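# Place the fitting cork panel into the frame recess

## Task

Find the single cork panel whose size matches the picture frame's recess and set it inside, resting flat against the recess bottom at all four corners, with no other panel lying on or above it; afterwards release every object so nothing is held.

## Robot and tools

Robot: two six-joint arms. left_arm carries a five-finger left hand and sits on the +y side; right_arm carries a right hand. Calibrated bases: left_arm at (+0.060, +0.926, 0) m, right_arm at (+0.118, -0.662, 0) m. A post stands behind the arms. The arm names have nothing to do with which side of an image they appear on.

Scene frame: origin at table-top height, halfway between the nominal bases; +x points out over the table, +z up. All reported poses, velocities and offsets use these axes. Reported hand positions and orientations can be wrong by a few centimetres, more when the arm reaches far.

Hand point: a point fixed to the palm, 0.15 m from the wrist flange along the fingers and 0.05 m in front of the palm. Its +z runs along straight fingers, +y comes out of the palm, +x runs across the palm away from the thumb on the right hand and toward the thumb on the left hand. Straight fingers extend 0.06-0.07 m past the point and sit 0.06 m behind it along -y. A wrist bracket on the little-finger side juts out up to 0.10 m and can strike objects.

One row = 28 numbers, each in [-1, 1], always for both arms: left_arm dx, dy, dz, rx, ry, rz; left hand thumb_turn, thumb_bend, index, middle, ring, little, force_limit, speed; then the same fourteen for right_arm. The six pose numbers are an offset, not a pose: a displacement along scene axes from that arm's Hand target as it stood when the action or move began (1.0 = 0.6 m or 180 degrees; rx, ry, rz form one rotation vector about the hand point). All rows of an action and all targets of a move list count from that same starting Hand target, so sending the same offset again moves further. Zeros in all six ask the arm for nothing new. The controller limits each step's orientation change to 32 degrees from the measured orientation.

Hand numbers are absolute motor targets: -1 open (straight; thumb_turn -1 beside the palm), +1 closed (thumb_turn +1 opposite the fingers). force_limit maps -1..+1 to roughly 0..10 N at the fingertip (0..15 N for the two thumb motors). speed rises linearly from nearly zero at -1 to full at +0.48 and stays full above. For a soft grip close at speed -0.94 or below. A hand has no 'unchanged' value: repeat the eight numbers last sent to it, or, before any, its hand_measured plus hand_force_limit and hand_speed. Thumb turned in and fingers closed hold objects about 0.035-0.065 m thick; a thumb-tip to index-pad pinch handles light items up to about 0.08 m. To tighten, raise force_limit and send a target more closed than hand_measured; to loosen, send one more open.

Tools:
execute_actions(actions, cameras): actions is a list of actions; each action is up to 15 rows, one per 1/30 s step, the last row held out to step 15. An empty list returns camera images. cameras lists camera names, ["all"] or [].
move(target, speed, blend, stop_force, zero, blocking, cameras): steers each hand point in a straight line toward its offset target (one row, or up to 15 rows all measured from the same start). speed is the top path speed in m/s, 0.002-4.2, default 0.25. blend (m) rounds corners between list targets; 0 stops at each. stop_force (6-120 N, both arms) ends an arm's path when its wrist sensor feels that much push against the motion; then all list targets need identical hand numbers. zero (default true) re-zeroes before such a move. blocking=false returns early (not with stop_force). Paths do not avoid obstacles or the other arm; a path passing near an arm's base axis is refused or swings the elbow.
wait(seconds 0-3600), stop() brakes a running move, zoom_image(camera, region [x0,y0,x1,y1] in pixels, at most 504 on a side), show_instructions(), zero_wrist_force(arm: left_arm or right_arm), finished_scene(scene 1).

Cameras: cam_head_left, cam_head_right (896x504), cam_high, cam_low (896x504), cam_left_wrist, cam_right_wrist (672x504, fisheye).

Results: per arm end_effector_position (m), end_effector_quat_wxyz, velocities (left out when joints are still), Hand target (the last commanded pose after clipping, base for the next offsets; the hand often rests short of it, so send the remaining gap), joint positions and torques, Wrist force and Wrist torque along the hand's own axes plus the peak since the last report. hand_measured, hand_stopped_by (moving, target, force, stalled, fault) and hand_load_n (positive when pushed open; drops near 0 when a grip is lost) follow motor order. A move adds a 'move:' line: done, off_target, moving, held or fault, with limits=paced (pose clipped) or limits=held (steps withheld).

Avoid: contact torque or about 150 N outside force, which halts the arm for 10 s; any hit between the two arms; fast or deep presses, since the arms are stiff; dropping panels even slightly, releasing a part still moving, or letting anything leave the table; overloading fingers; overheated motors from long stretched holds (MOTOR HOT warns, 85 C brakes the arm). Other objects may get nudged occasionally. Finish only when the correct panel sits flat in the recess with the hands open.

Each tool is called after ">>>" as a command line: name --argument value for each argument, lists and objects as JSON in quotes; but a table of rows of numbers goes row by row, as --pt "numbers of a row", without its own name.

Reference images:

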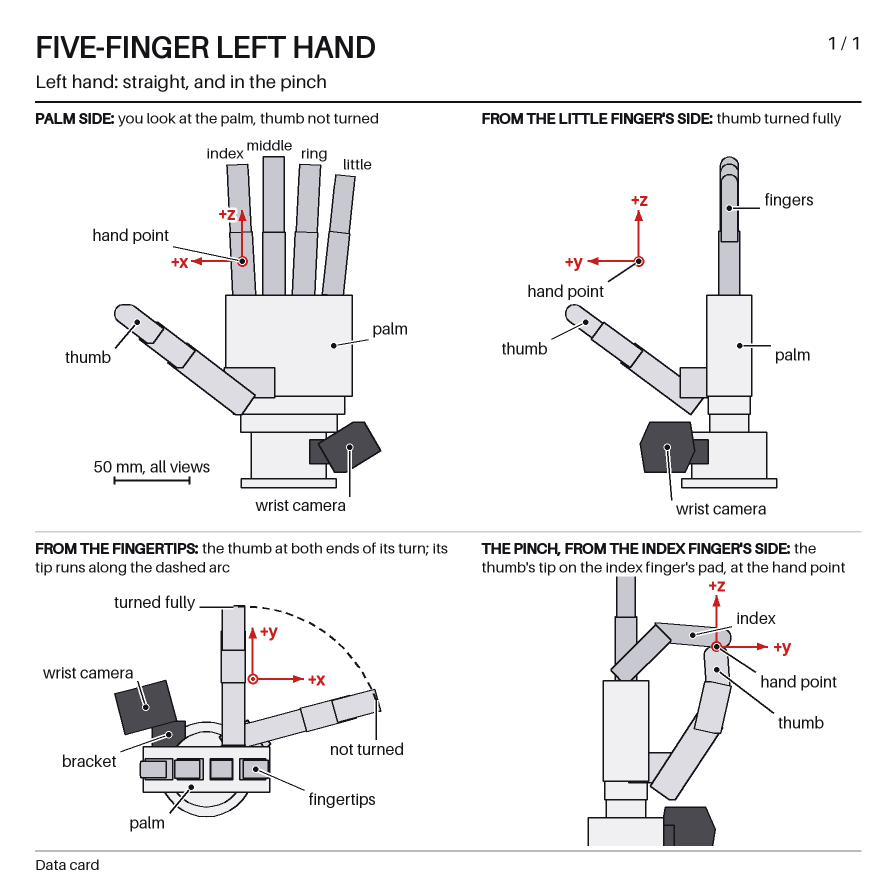

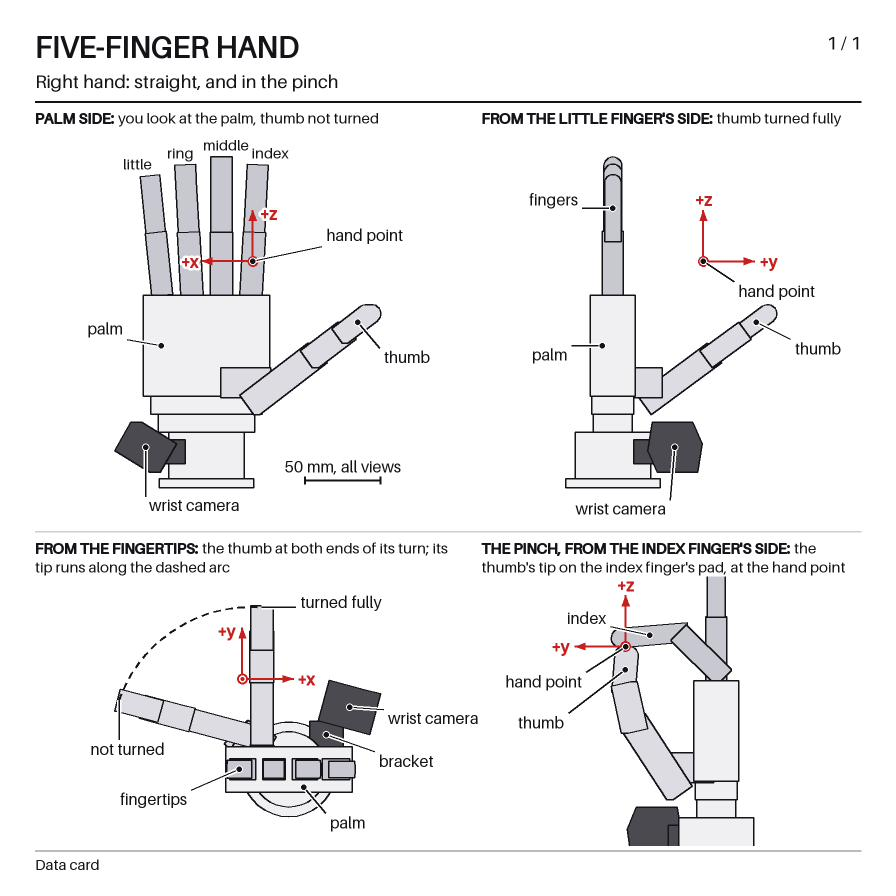

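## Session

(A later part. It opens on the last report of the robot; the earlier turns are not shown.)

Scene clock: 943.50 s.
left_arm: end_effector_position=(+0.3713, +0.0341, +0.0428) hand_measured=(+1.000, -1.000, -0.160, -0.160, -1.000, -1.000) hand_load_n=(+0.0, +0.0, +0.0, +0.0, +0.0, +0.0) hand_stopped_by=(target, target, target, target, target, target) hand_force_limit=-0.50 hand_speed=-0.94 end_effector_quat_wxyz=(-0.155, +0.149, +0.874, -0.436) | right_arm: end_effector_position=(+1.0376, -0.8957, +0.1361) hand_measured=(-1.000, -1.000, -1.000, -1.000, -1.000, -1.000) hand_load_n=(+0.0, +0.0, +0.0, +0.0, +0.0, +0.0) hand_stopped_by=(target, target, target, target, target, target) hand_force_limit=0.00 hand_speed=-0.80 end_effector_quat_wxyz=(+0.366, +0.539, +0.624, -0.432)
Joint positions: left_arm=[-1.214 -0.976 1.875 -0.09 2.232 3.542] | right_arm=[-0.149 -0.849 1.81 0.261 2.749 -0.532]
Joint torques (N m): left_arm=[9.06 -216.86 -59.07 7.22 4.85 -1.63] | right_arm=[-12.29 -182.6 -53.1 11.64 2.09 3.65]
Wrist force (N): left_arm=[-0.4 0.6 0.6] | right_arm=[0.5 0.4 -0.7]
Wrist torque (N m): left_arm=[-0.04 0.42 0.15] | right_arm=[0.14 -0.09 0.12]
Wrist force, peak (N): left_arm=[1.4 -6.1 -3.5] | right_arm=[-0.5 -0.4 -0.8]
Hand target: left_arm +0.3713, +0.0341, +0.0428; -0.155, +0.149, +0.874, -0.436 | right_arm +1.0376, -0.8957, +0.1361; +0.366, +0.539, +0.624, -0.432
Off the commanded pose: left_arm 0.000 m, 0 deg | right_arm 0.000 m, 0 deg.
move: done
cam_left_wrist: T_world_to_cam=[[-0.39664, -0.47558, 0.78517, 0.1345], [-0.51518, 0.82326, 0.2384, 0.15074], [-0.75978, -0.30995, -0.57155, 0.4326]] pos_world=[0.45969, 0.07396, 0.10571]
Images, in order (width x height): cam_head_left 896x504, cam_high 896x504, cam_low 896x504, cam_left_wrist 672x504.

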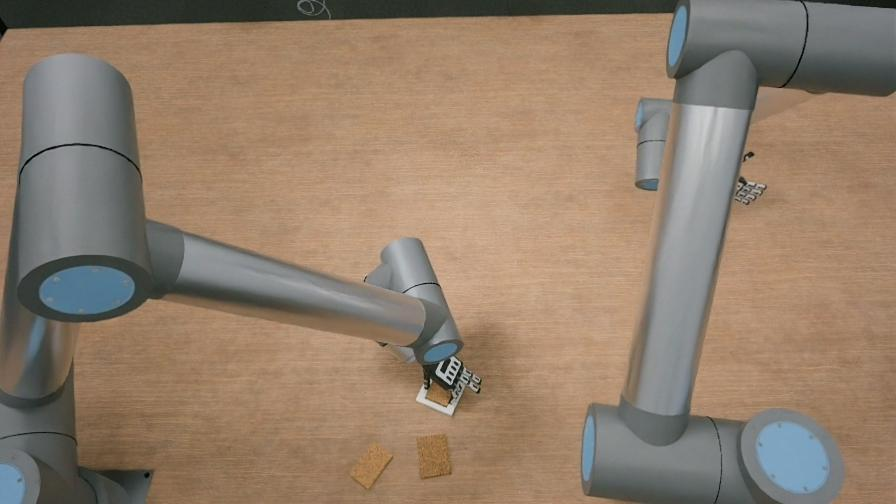

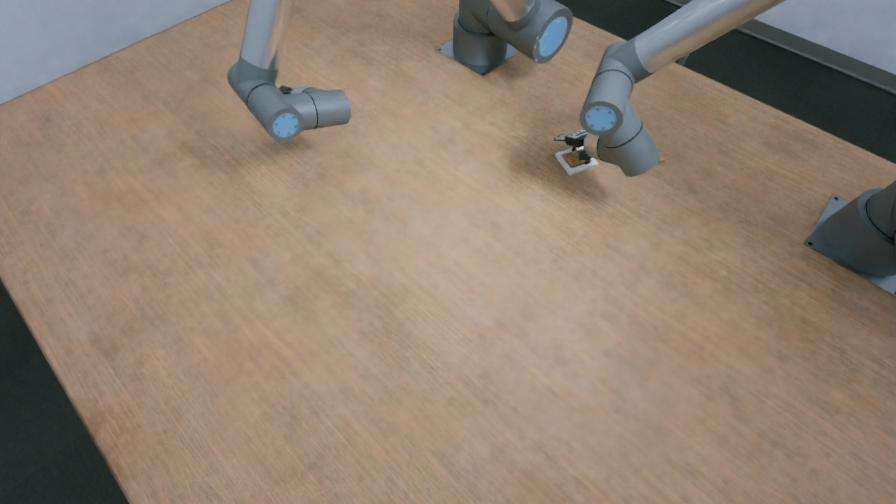

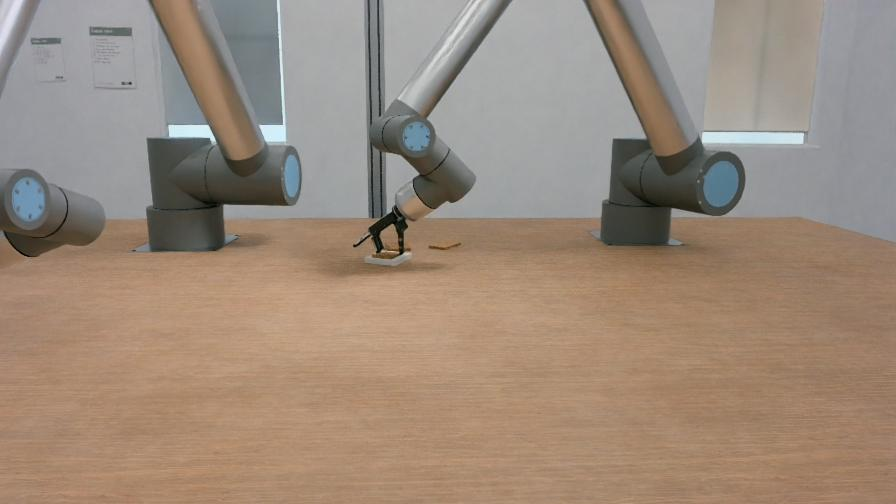

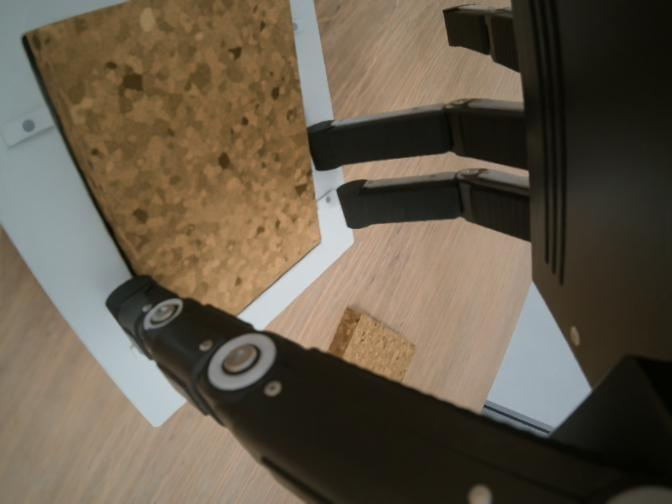

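>>> zoom_image --camera "cam_low" --region '[360, 243, 416, 271]'

>>> zoom_image --camera "cam_high" --region '[550, 138, 606, 180]'

>>> zoom_image --camera "cam_left_wrist" --region '[0, 0, 200, 200]'

Scaled by 9.000 from the camera's image (finer frame: 1280x720).

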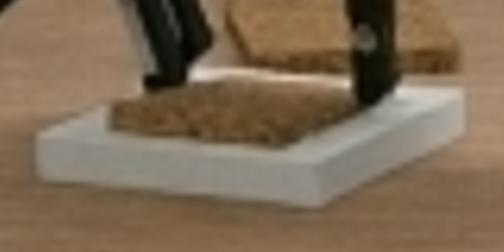

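Scaled by 9.000 from the camera's image (finer frame: 1280x720).

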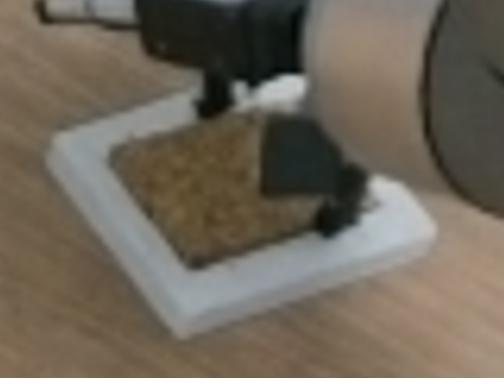

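Scaled by 2.520 from the camera's image (finer frame: 960x720).

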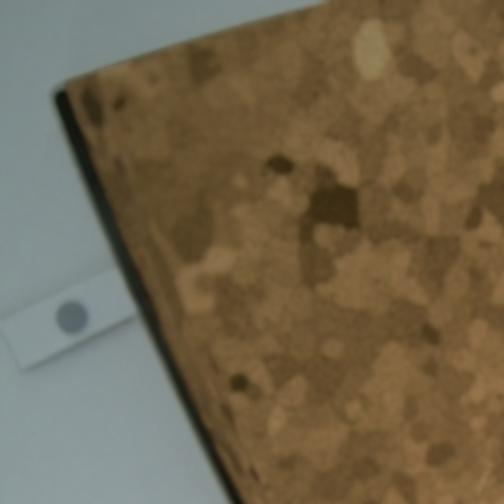

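>>> move --pt "0 0 0.02 0 0 0 1 -1 -0.25 -0.25 -1 -1 -0.5 -0.9 0 0 0 0 0 0 -1 -1 -1 -1 -1 -1 0 -0.8" --pt "0 0 0.09 -0.0186 -0.0404 0 1 -1 -0.25 -0.25 -1 -1 -0.5 -0.9 0 0 0 0 0 0 -1 -1 -1 -1 -1 -1 0 -0.8" --speed '[0.03, 0.08]' --cameras '["cam_left_wrist", "cam_low", "cam_head_left", "cam_high"]'

>>> zoom_image --camera "cam_head_left" --region '[400, 350, 480, 430]'

>>> zoom_image --camera "cam_low" --region '[360, 243, 416, 271]'

>>> zoom_image --camera "cam_left_wrist" --region '[0, 0, 400, 400]'

Scene clock: 1003.00 s.
left_arm: end_effector_position=(+0.3713, +0.0341, +0.0966) hand_measured=(+1.000, -1.000, -0.250, -0.250, -1.000, -1.000) hand_load_n=(+0.0, +0.0, +0.0, +0.0, +0.0, +0.0) hand_stopped_by=(target, target, target, target, target, target) hand_force_limit=-0.50 hand_speed=-0.90 end_effector_quat_wxyz=(-0.095, +0.181, +0.869, -0.451) | right_arm: end_effector_position=(+1.0376, -0.8957, +0.1361) hand_measured=(-1.000, -1.000, -1.000, -1.000, -1.000, -1.000) hand_load_n=(+0.0, +0.0, +0.5, +0.5, +0.0, +0.0) hand_stopped_by=(target, target, target, target, target, target) hand_force_limit=0.00 hand_speed=-0.80 end_effector_quat_wxyz=(+0.366, +0.539, +0.624, -0.432)
Joint positions: left_arm=[-1.243 -1.065 1.909 -0.093 2.14 3.606] | right_arm=[-0.149 -0.849 1.81 0.261 2.749 -0.532]
Joint torques (N m): left_arm=[-25 -206.61 -39.05 -0.58 -3.36 3.97] | right_arm=[-13.33 -185.84 -55.25 11.83 2.83 3.84]
Wrist force (N): left_arm=[0.2 1.0 0.4] | right_arm=[0.1 0.1 -0.5]
Wrist torque (N m): left_arm=[0.02 0.19 -0.20] | right_arm=[0.07 -0.05 0.09]
Wrist force, peak (N): left_arm=[-1.0 0.8 1.3] | right_arm=[0.0 0.0 -1.0]
Hand target: left_arm +0.3713, +0.0341, +0.0968; -0.095, +0.181, +0.869, -0.451 | right_arm +1.0376, -0.8957, +0.1361; +0.366, +0.539, +0.624, -0.432
Off the commanded pose: left_arm 0.000 m, 0 deg | right_arm 0.000 m, 0 deg.
move: done
cam_left_wrist: T_world_to_cam=[[-0.49421, -0.43066, 0.75517, 0.12988], [-0.53805, 0.83383, 0.12341, 0.15712], [-0.68283, -0.34533, -0.6438, 0.44297]] pos_world=[0.4512, 0.07789, 0.16772]
Images, in order (width x height): cam_head_left 896x504, cam_high 896x504, cam_low 896x504, cam_left_wrist 672x504.

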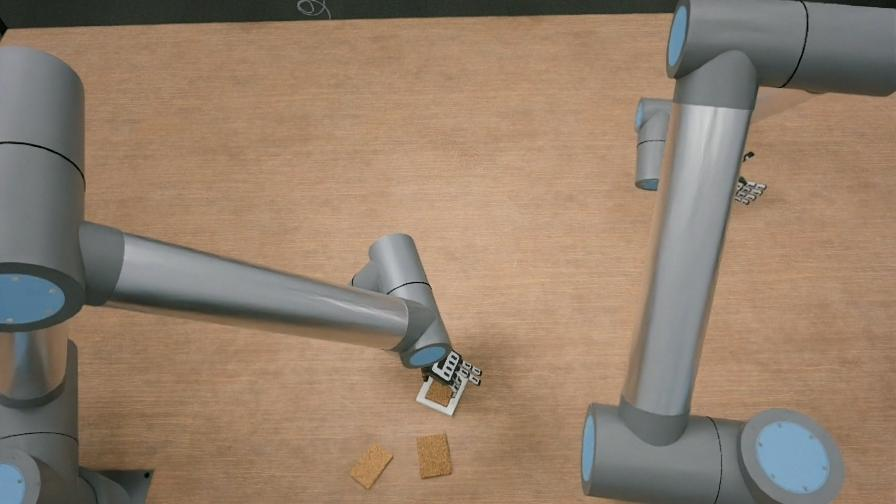

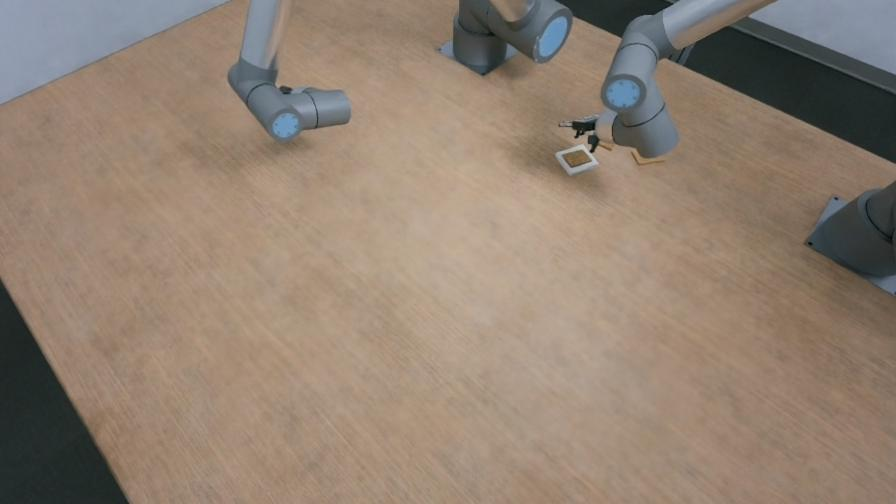

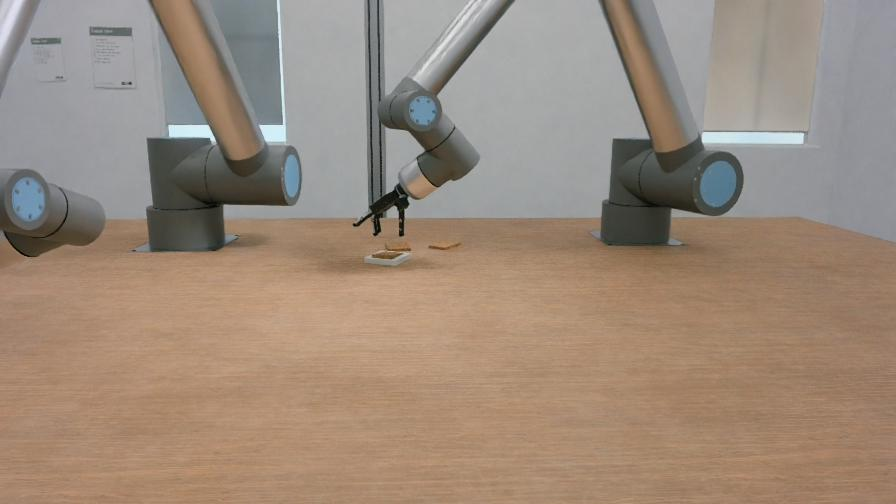

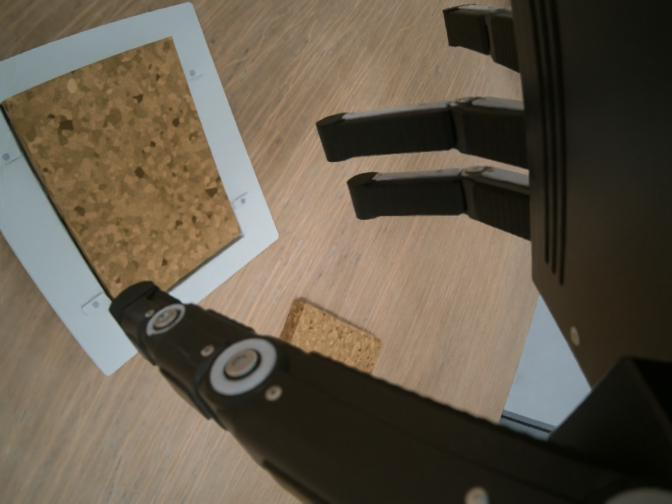

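Scaled by 6.300 from the camera's image (finer frame: 1280x720).

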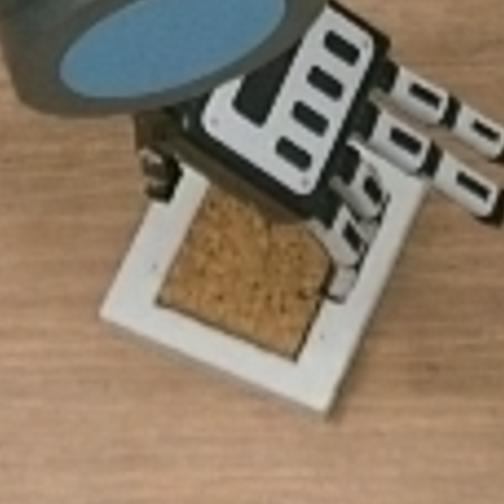

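Scaled by 9.000 from the camera's image (finer frame: 1280x720).

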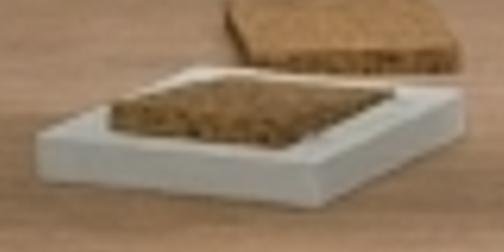

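Scaled by 1.260 from the camera's image (finer frame: 960x720).

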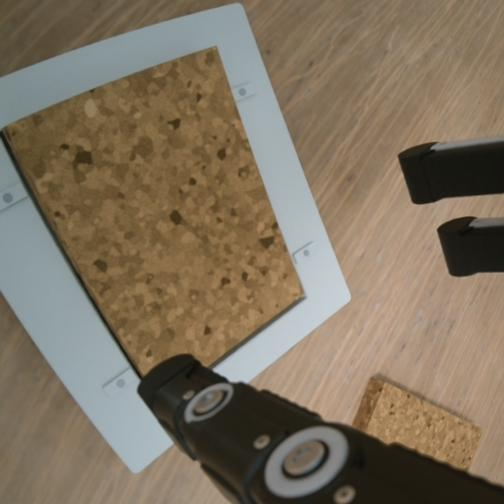

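>>> zoom_image --camera "cam_left_wrist" --region '[140, 180, 290, 330]'

>>> zoom_image --camera "cam_left_wrist" --region '[0, 0, 200, 200]'

Scaled by 3.360 from the camera's image (finer frame: 960x720).

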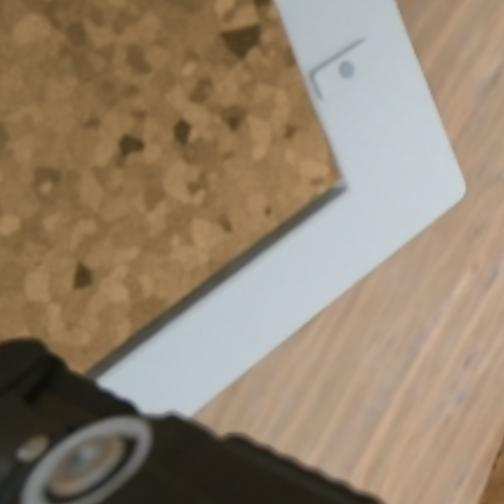

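Scaled by 2.520 from the camera's image (finer frame: 960x720).

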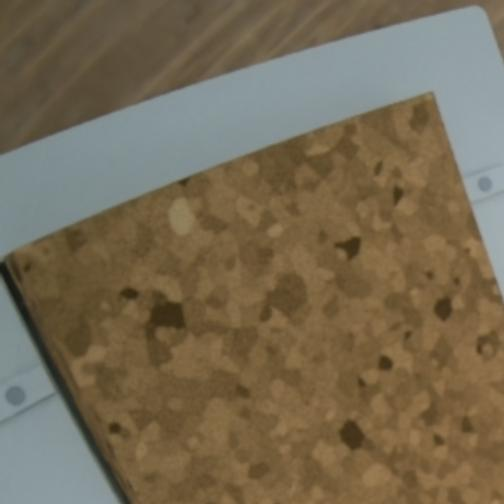

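>>> move --pt "0.0815 -0.1067 0 0 0 0 1 -1 -0.25 -0.25 -1 -1 -0.5 -0.9 0 0 0 0 0 0 -1 -1 -1 -1 -1 -1 0 -0.8" --pt "0.0815 -0.1067 -0.076 0 0 0 1 -1 -0.25 -0.25 -1 -1 -0.5 -0.9 0 0 0 0 0 0 -1 -1 -1 -1 -1 -1 0 -0.8" --speed '[0.1, 0.06]' --blend '[0.01, 0]' --cameras '["cam_left_wrist", "cam_low", "cam_head_left", "cam_high"]'

>>> zoom_image --camera "cam_head_left" --region '[400, 350, 480, 430]'

>>> zoom_image --camera "cam_low" --region '[350, 230, 420, 272]'

>>> zoom_image --camera "cam_high" --region '[545, 130, 615, 186]'

Scene clock: 1070.70 s.
left_arm: end_effector_position=(+0.4202, -0.0299, +0.0515) hand_measured=(+1.000, -1.000, -0.250, -0.250, -1.000, -1.000) hand_load_n=(+0.0, +0.0, +0.0, +0.0, +0.0, +0.0) hand_stopped_by=(target, target, target, target, target, target) hand_force_limit=-0.50 hand_speed=-0.90 end_effector_quat_wxyz=(-0.095, +0.181, +0.869, -0.451) | right_arm: end_effector_position=(+1.0376, -0.8957, +0.1361) hand_measured=(-1.000, -1.000, -1.000, -1.000, -1.000, -1.000) hand_load_n=(+0.0, +0.0, +0.0, +0.5, +0.0, +0.0) hand_stopped_by=(target, target, target, target, target, target) hand_force_limit=0.00 hand_speed=-0.80 end_effector_quat_wxyz=(+0.366, +0.539, +0.624, -0.432)
Joint positions: left_arm=[-1.211 -0.955 1.792 -0.072 2.162 3.632] | right_arm=[-0.149 -0.849 1.81 0.261 2.749 -0.532]
Joint torques (N m): left_arm=[9.32 -156.67 -42.59 -0.28 6.99 1.09] | right_arm=[-11.09 -184.43 -55.03 11.64 2.9 3.53]
Wrist force (N): left_arm=[-0.4 1.1 0.8] | right_arm=[0.0 0.1 -0.2]
Wrist torque (N m): left_arm=[0.02 0.41 -0.25] | right_arm=[0.06 -0.03 0.08]
Wrist force, peak (N): left_arm=[-0.5 1.5 1.4] | right_arm=[-0.2 0.0 -1.0]
Hand target: left_arm +0.4202, -0.0299, +0.0512; -0.095, +0.181, +0.869, -0.451 | right_arm +1.0376, -0.8957, +0.1361; +0.366, +0.539, +0.624, -0.432
Off the commanded pose: left_arm 0.000 m, 0 deg | right_arm 0.000 m, 0 deg.
move: done
cam_left_wrist: T_world_to_cam=[[-0.49465, -0.43051, 0.75498, 0.16071], [-0.53811, 0.83386, 0.12293, 0.24244], [-0.68247, -0.34545, -0.64413, 0.42515]] pos_world=[0.5001, 0.01389, 0.12272]
Images, in order (width x height): cam_head_left 896x504, cam_high 896x504, cam_low 896x504, cam_left_wrist 672x504.

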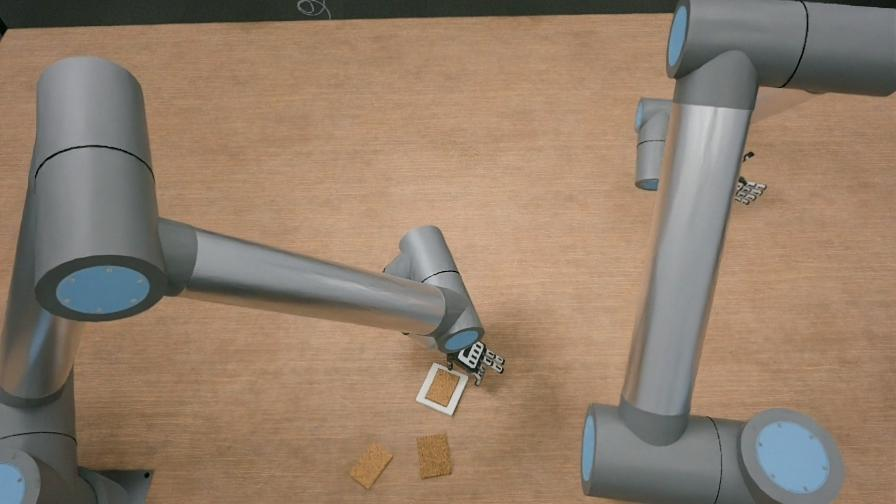

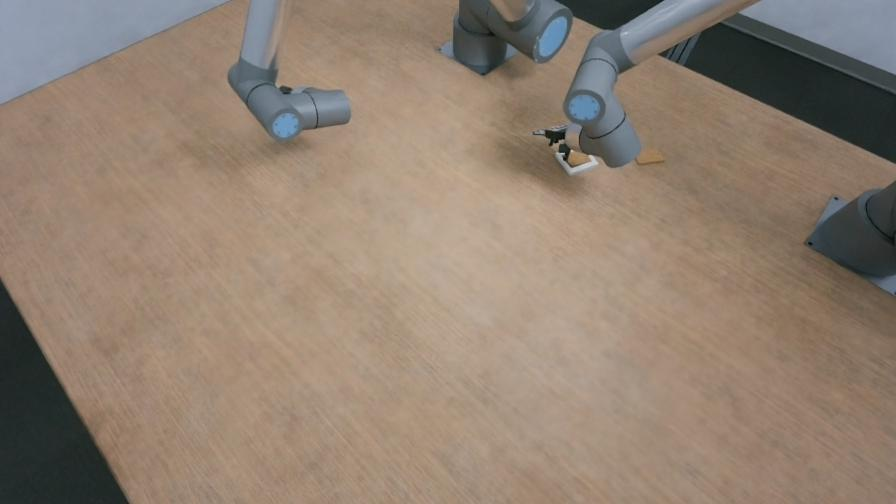

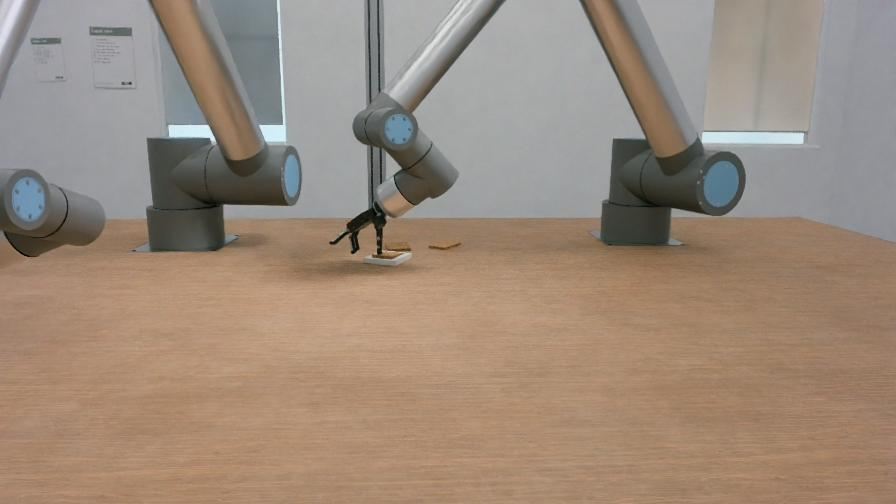

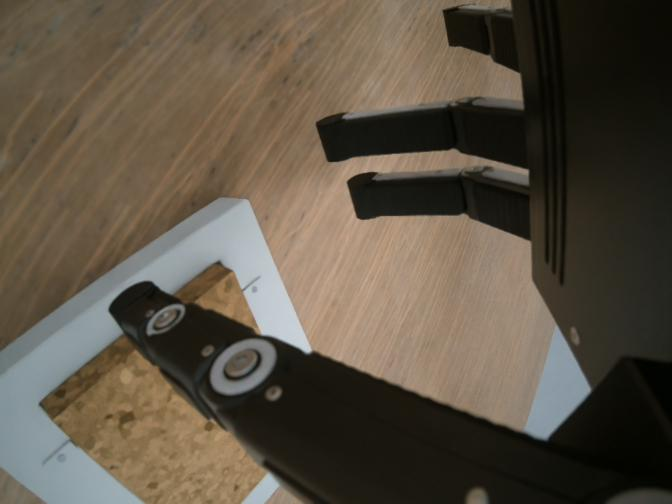

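Scaled by 6.300 from the camera's image (finer frame: 1280x720).

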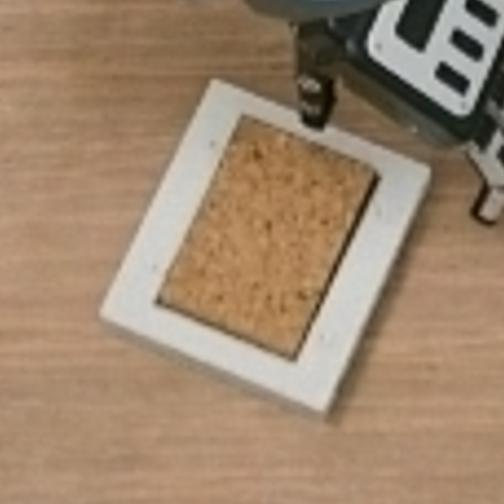

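Scaled by 7.200 from the camera's image (finer frame: 1280x720).

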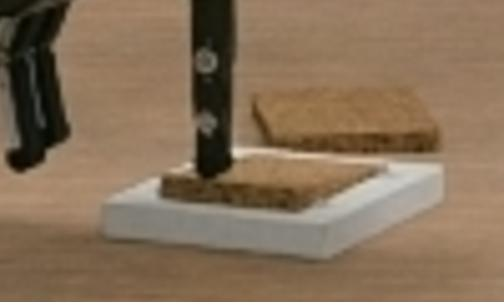

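Scaled by 7.200 from the camera's image (finer frame: 1280x720).

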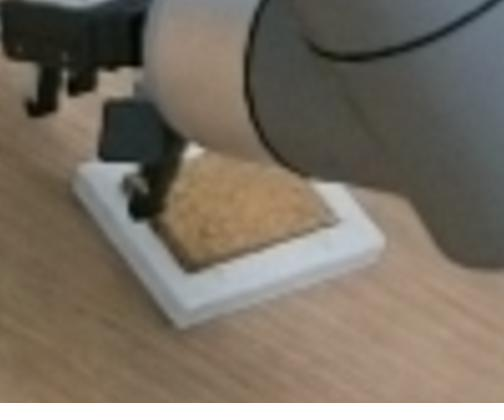

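>>> move --target '[0, 0, -0.0165, 0, 0, 0, 1, -1, -0.25, -0.25, -1, -1, -0.5, -0.9, 0, 0, 0, 0, 0, 0, -1, -1, -1, -1, -1, -1, 0, -0.8]' --speed 0.008 --stop_force 6 --cameras '["cam_left_wrist", "cam_low", "cam_head_left"]'

>>> zoom_image --camera "cam_head_left" --region '[400, 350, 480, 430]'

>>> zoom_image --camera "cam_low" --region '[350, 230, 420, 272]'

>>> zoom_image --camera "cam_left_wrist" --region '[0, 150, 340, 504]'

Scene clock: 1086.40 s.
left_arm: end_effector_position=(+0.4202, -0.0299, +0.0413) hand_measured=(+1.000, -1.000, -0.250, -0.250, -1.000, -1.000) hand_load_n=(+0.0, +0.0, +0.0, +0.0, +0.0, +0.0) hand_stopped_by=(target, target, target, target, target, target) hand_force_limit=-0.50 hand_speed=-0.90 end_effector_quat_wxyz=(-0.095, +0.181, +0.869, -0.451) | right_arm: end_effector_position=(+1.0376, -0.8957, +0.1361) hand_measured=(-1.000, -1.000, -1.000, -1.000, -1.000, -1.000) hand_load_n=(+0.0, +0.0, +0.0, +0.0, +0.0, +0.0) hand_stopped_by=(target, target, target, target, target, target) hand_force_limit=0.00 hand_speed=-0.80 end_effector_quat_wxyz=(+0.366, +0.539, +0.624, -0.432)
Joint positions: left_arm=[-1.211 -0.946 1.794 -0.083 2.162 3.632] | right_arm=[-0.149 -0.849 1.81 0.261 2.749 -0.532]
Joint torques (N m): left_arm=[12.49 -152.41 -39.54 -0.2 6.83 -0.28] | right_arm=[-11.18 -183.88 -52.18 11.79 2.91 3.5]
Wrist force (N): left_arm=[-0.5 1.2 0.9] | right_arm=[0.1 0.1 -0.5]
Wrist torque (N m): left_arm=[0.03 0.45 -0.25] | right_arm=[0.08 -0.06 0.09]
Wrist force, peak (N): left_arm=[-0.4 1.5 1.2] | right_arm=[0.4 -0.5 -1.0]
Hand target: left_arm +0.4202, -0.0299, +0.0413; -0.095, +0.181, +0.869, -0.451 | right_arm +1.0376, -0.8957, +0.1361; +0.366, +0.539, +0.624, -0.432
Off the commanded pose: left_arm 0.000 m, 0 deg | right_arm 0.000 m, 0 deg.
move: done
cam_left_wrist: T_world_to_cam=[[-0.49452, -0.43053, 0.75504, 0.16842], [-0.5382, 0.8338, 0.12295, 0.24375], [-0.68249, -0.34556, -0.64405, 0.41852]] pos_world=[0.5001, 0.01389, 0.11242]
Images, in order (width x height): cam_head_left 896x504, cam_low 896x504, cam_left_wrist 672x504.

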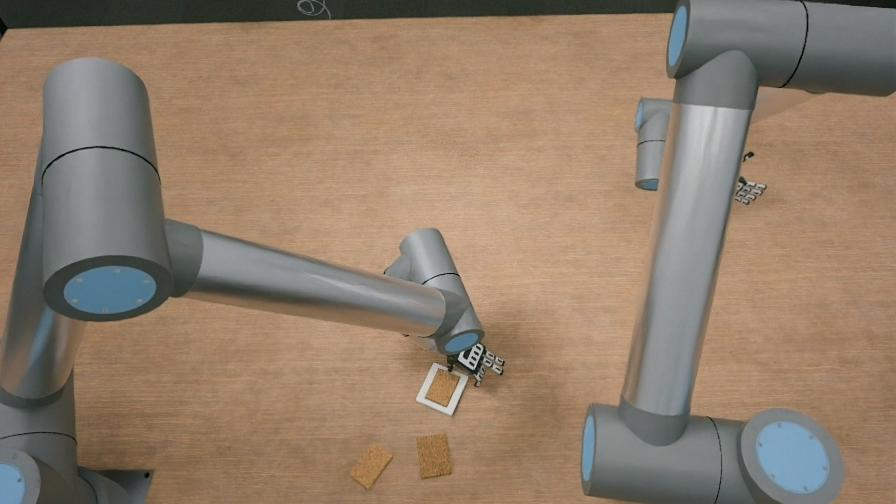

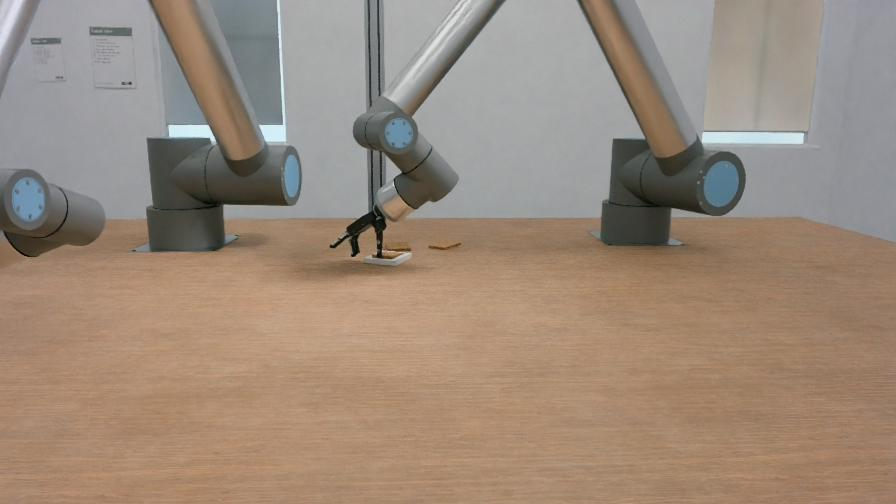

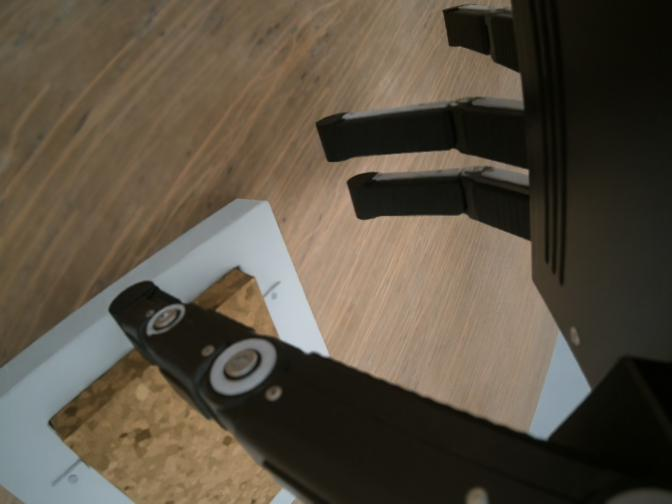

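Scaled by 6.300 from the camera's image (finer frame: 1280x720).

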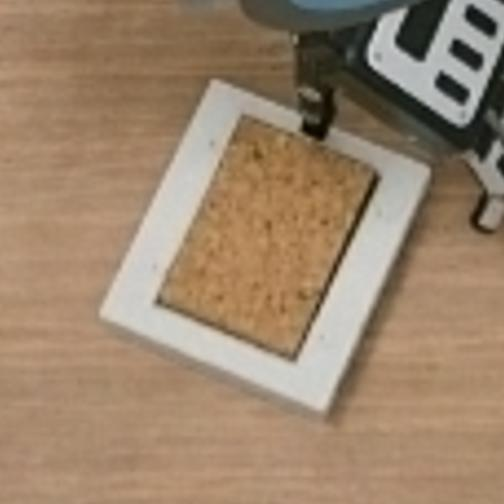

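Scaled by 7.200 from the camera's image (finer frame: 1280x720).

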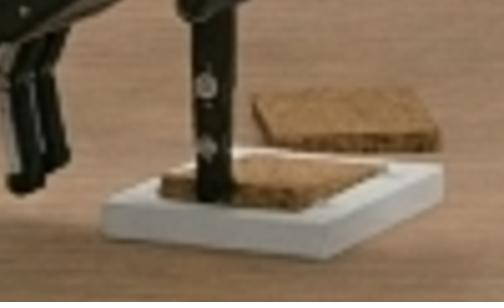

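Scaled by 1.424 from the camera's image (finer frame: 960x720).

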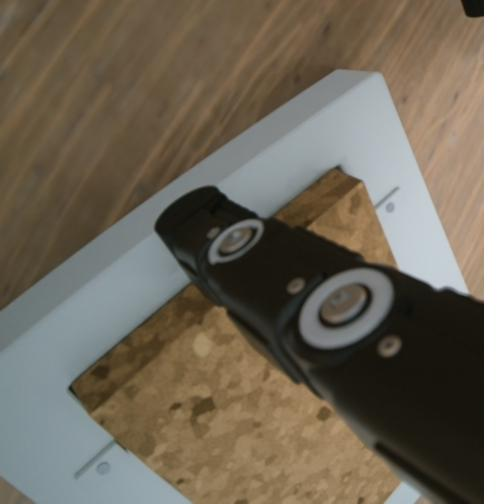

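>>> move --target '[-0.0121, 0.0055, 0, 0, 0, 0, 1, -1, -0.25, -0.25, -1, -1, -0.5, -0.9, 0, 0, 0, 0, 0, 0, -1, -1, -1, -1, -1, -1, 0, -0.8]' --speed 0.01 --cameras '["cam_left_wrist", "cam_low", "cam_head_left"]'

>>> zoom_image --camera "cam_head_left" --region '[400, 350, 480, 430]'

>>> zoom_image --camera "cam_low" --region '[350, 230, 420, 272]'

>>> zoom_image --camera "cam_left_wrist" --region '[0, 150, 340, 504]'

Scene clock: 1097.23 s.
left_arm: end_effector_position=(+0.4133, -0.0268, +0.0413) hand_measured=(+1.000, -1.000, -0.250, -0.250, -1.000, -1.000) hand_load_n=(+0.0, +0.0, +0.0, +0.0, +0.0, +0.0) hand_stopped_by=(target, target, target, target, target, target) hand_force_limit=-0.50 hand_speed=-0.90 end_effector_quat_wxyz=(-0.095, +0.181, +0.869, -0.451) | right_arm: end_effector_position=(+1.0376, -0.8957, +0.1361) hand_measured=(-1.000, -1.000, -1.000, -1.000, -1.000, -1.000) hand_load_n=(+0.0, +0.0, +0.0, +0.0, +0.0, +0.0) hand_stopped_by=(target, target, target, target, target, target) hand_force_limit=0.00 hand_speed=-0.80 end_effector_quat_wxyz=(+0.366, +0.539, +0.624, -0.432)
Joint positions: left_arm=[-1.218 -0.952 1.805 -0.092 2.158 3.626] | right_arm=[-0.149 -0.849 1.81 0.261 2.749 -0.532]
Joint torques (N m): left_arm=[-23.04 -226.89 -39.35 0.36 -3.22 -3.63] | right_arm=[-10.47 -187.67 -52.76 11.57 2.87 3.61]
Wrist force (N): left_arm=[-0.7 1.1 0.9] | right_arm=[0.1 0.4 -0.4]
Wrist torque (N m): left_arm=[0.00 0.46 0.03] | right_arm=[0.12 -0.03 0.09]
Wrist force, peak (N): left_arm=[-1.0 1.3 1.1] | right_arm=[0.2 0.4 -0.8]
Hand target: left_arm +0.4130, -0.0266, +0.0413; -0.095, +0.181, +0.869, -0.451 | right_arm +1.0376, -0.8957, +0.1361; +0.366, +0.539, +0.624, -0.432
Off the commanded pose: left_arm 0.000 m, 0 deg | right_arm 0.000 m, 0 deg.
move: done
cam_left_wrist: T_world_to_cam=[[-0.49455, -0.43055, 0.75501, 0.16635], [-0.53814, 0.83383, 0.123, 0.23728], [-0.68251, -0.34547, -0.64407, 0.41486]] pos_world=[0.4931, 0.01709, 0.11242]
Images, in order (width x height): cam_head_left 896x504, cam_low 896x504, cam_left_wrist 672x504.

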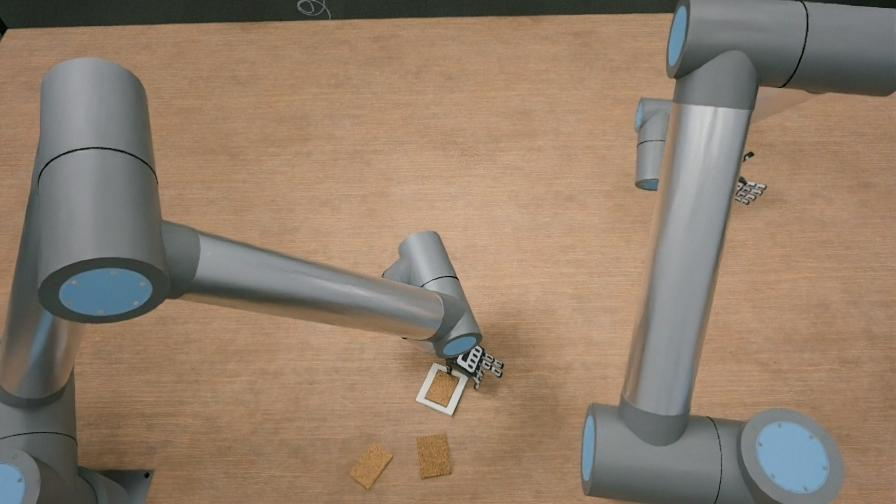

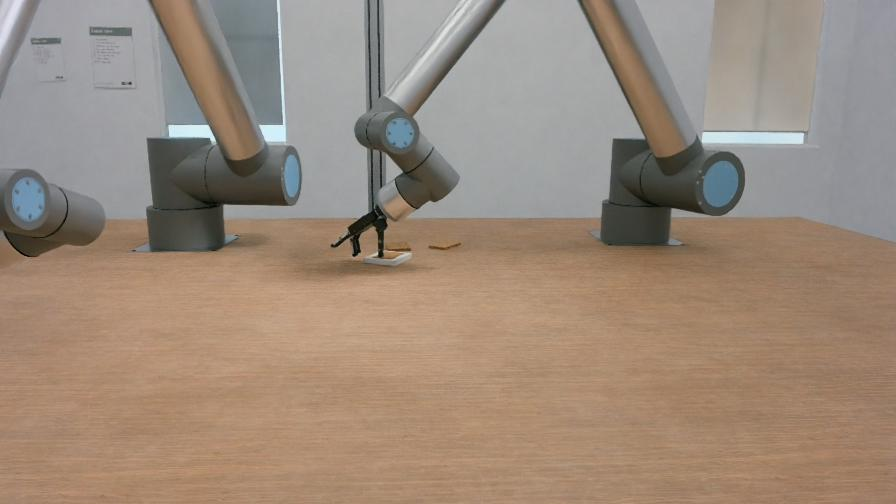

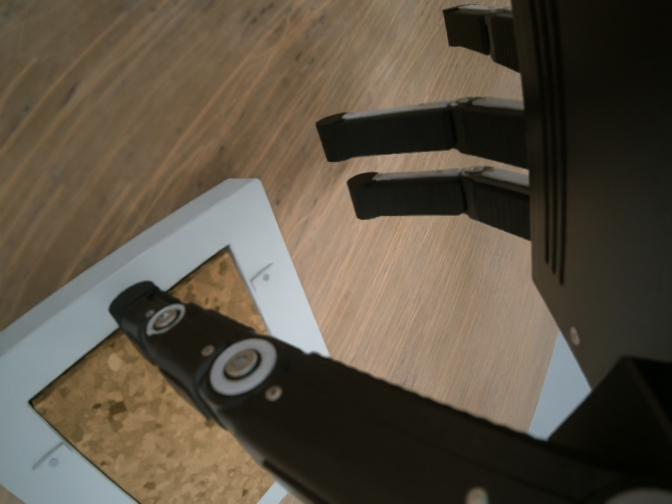

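Scaled by 6.300 from the camera's image (finer frame: 1280x720).

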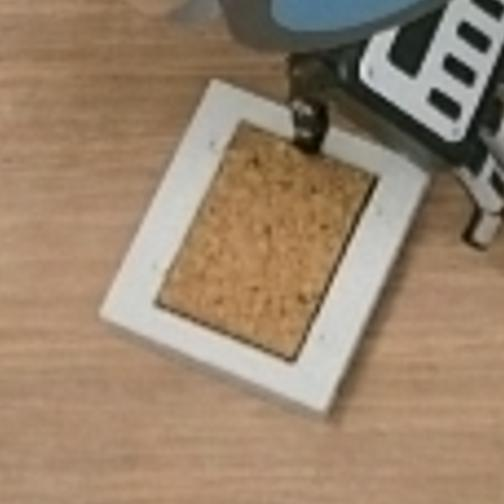

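Scaled by 7.200 from the camera's image (finer frame: 1280x720).

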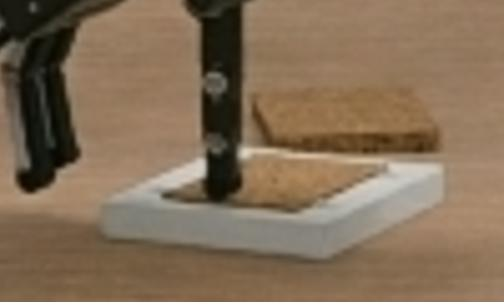

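Scaled by 1.424 from the camera's image (finer frame: 960x720).

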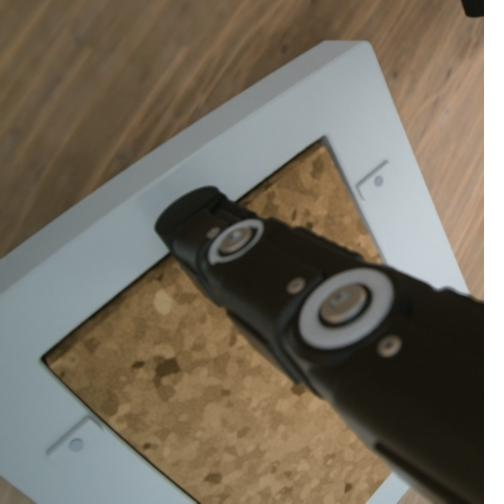

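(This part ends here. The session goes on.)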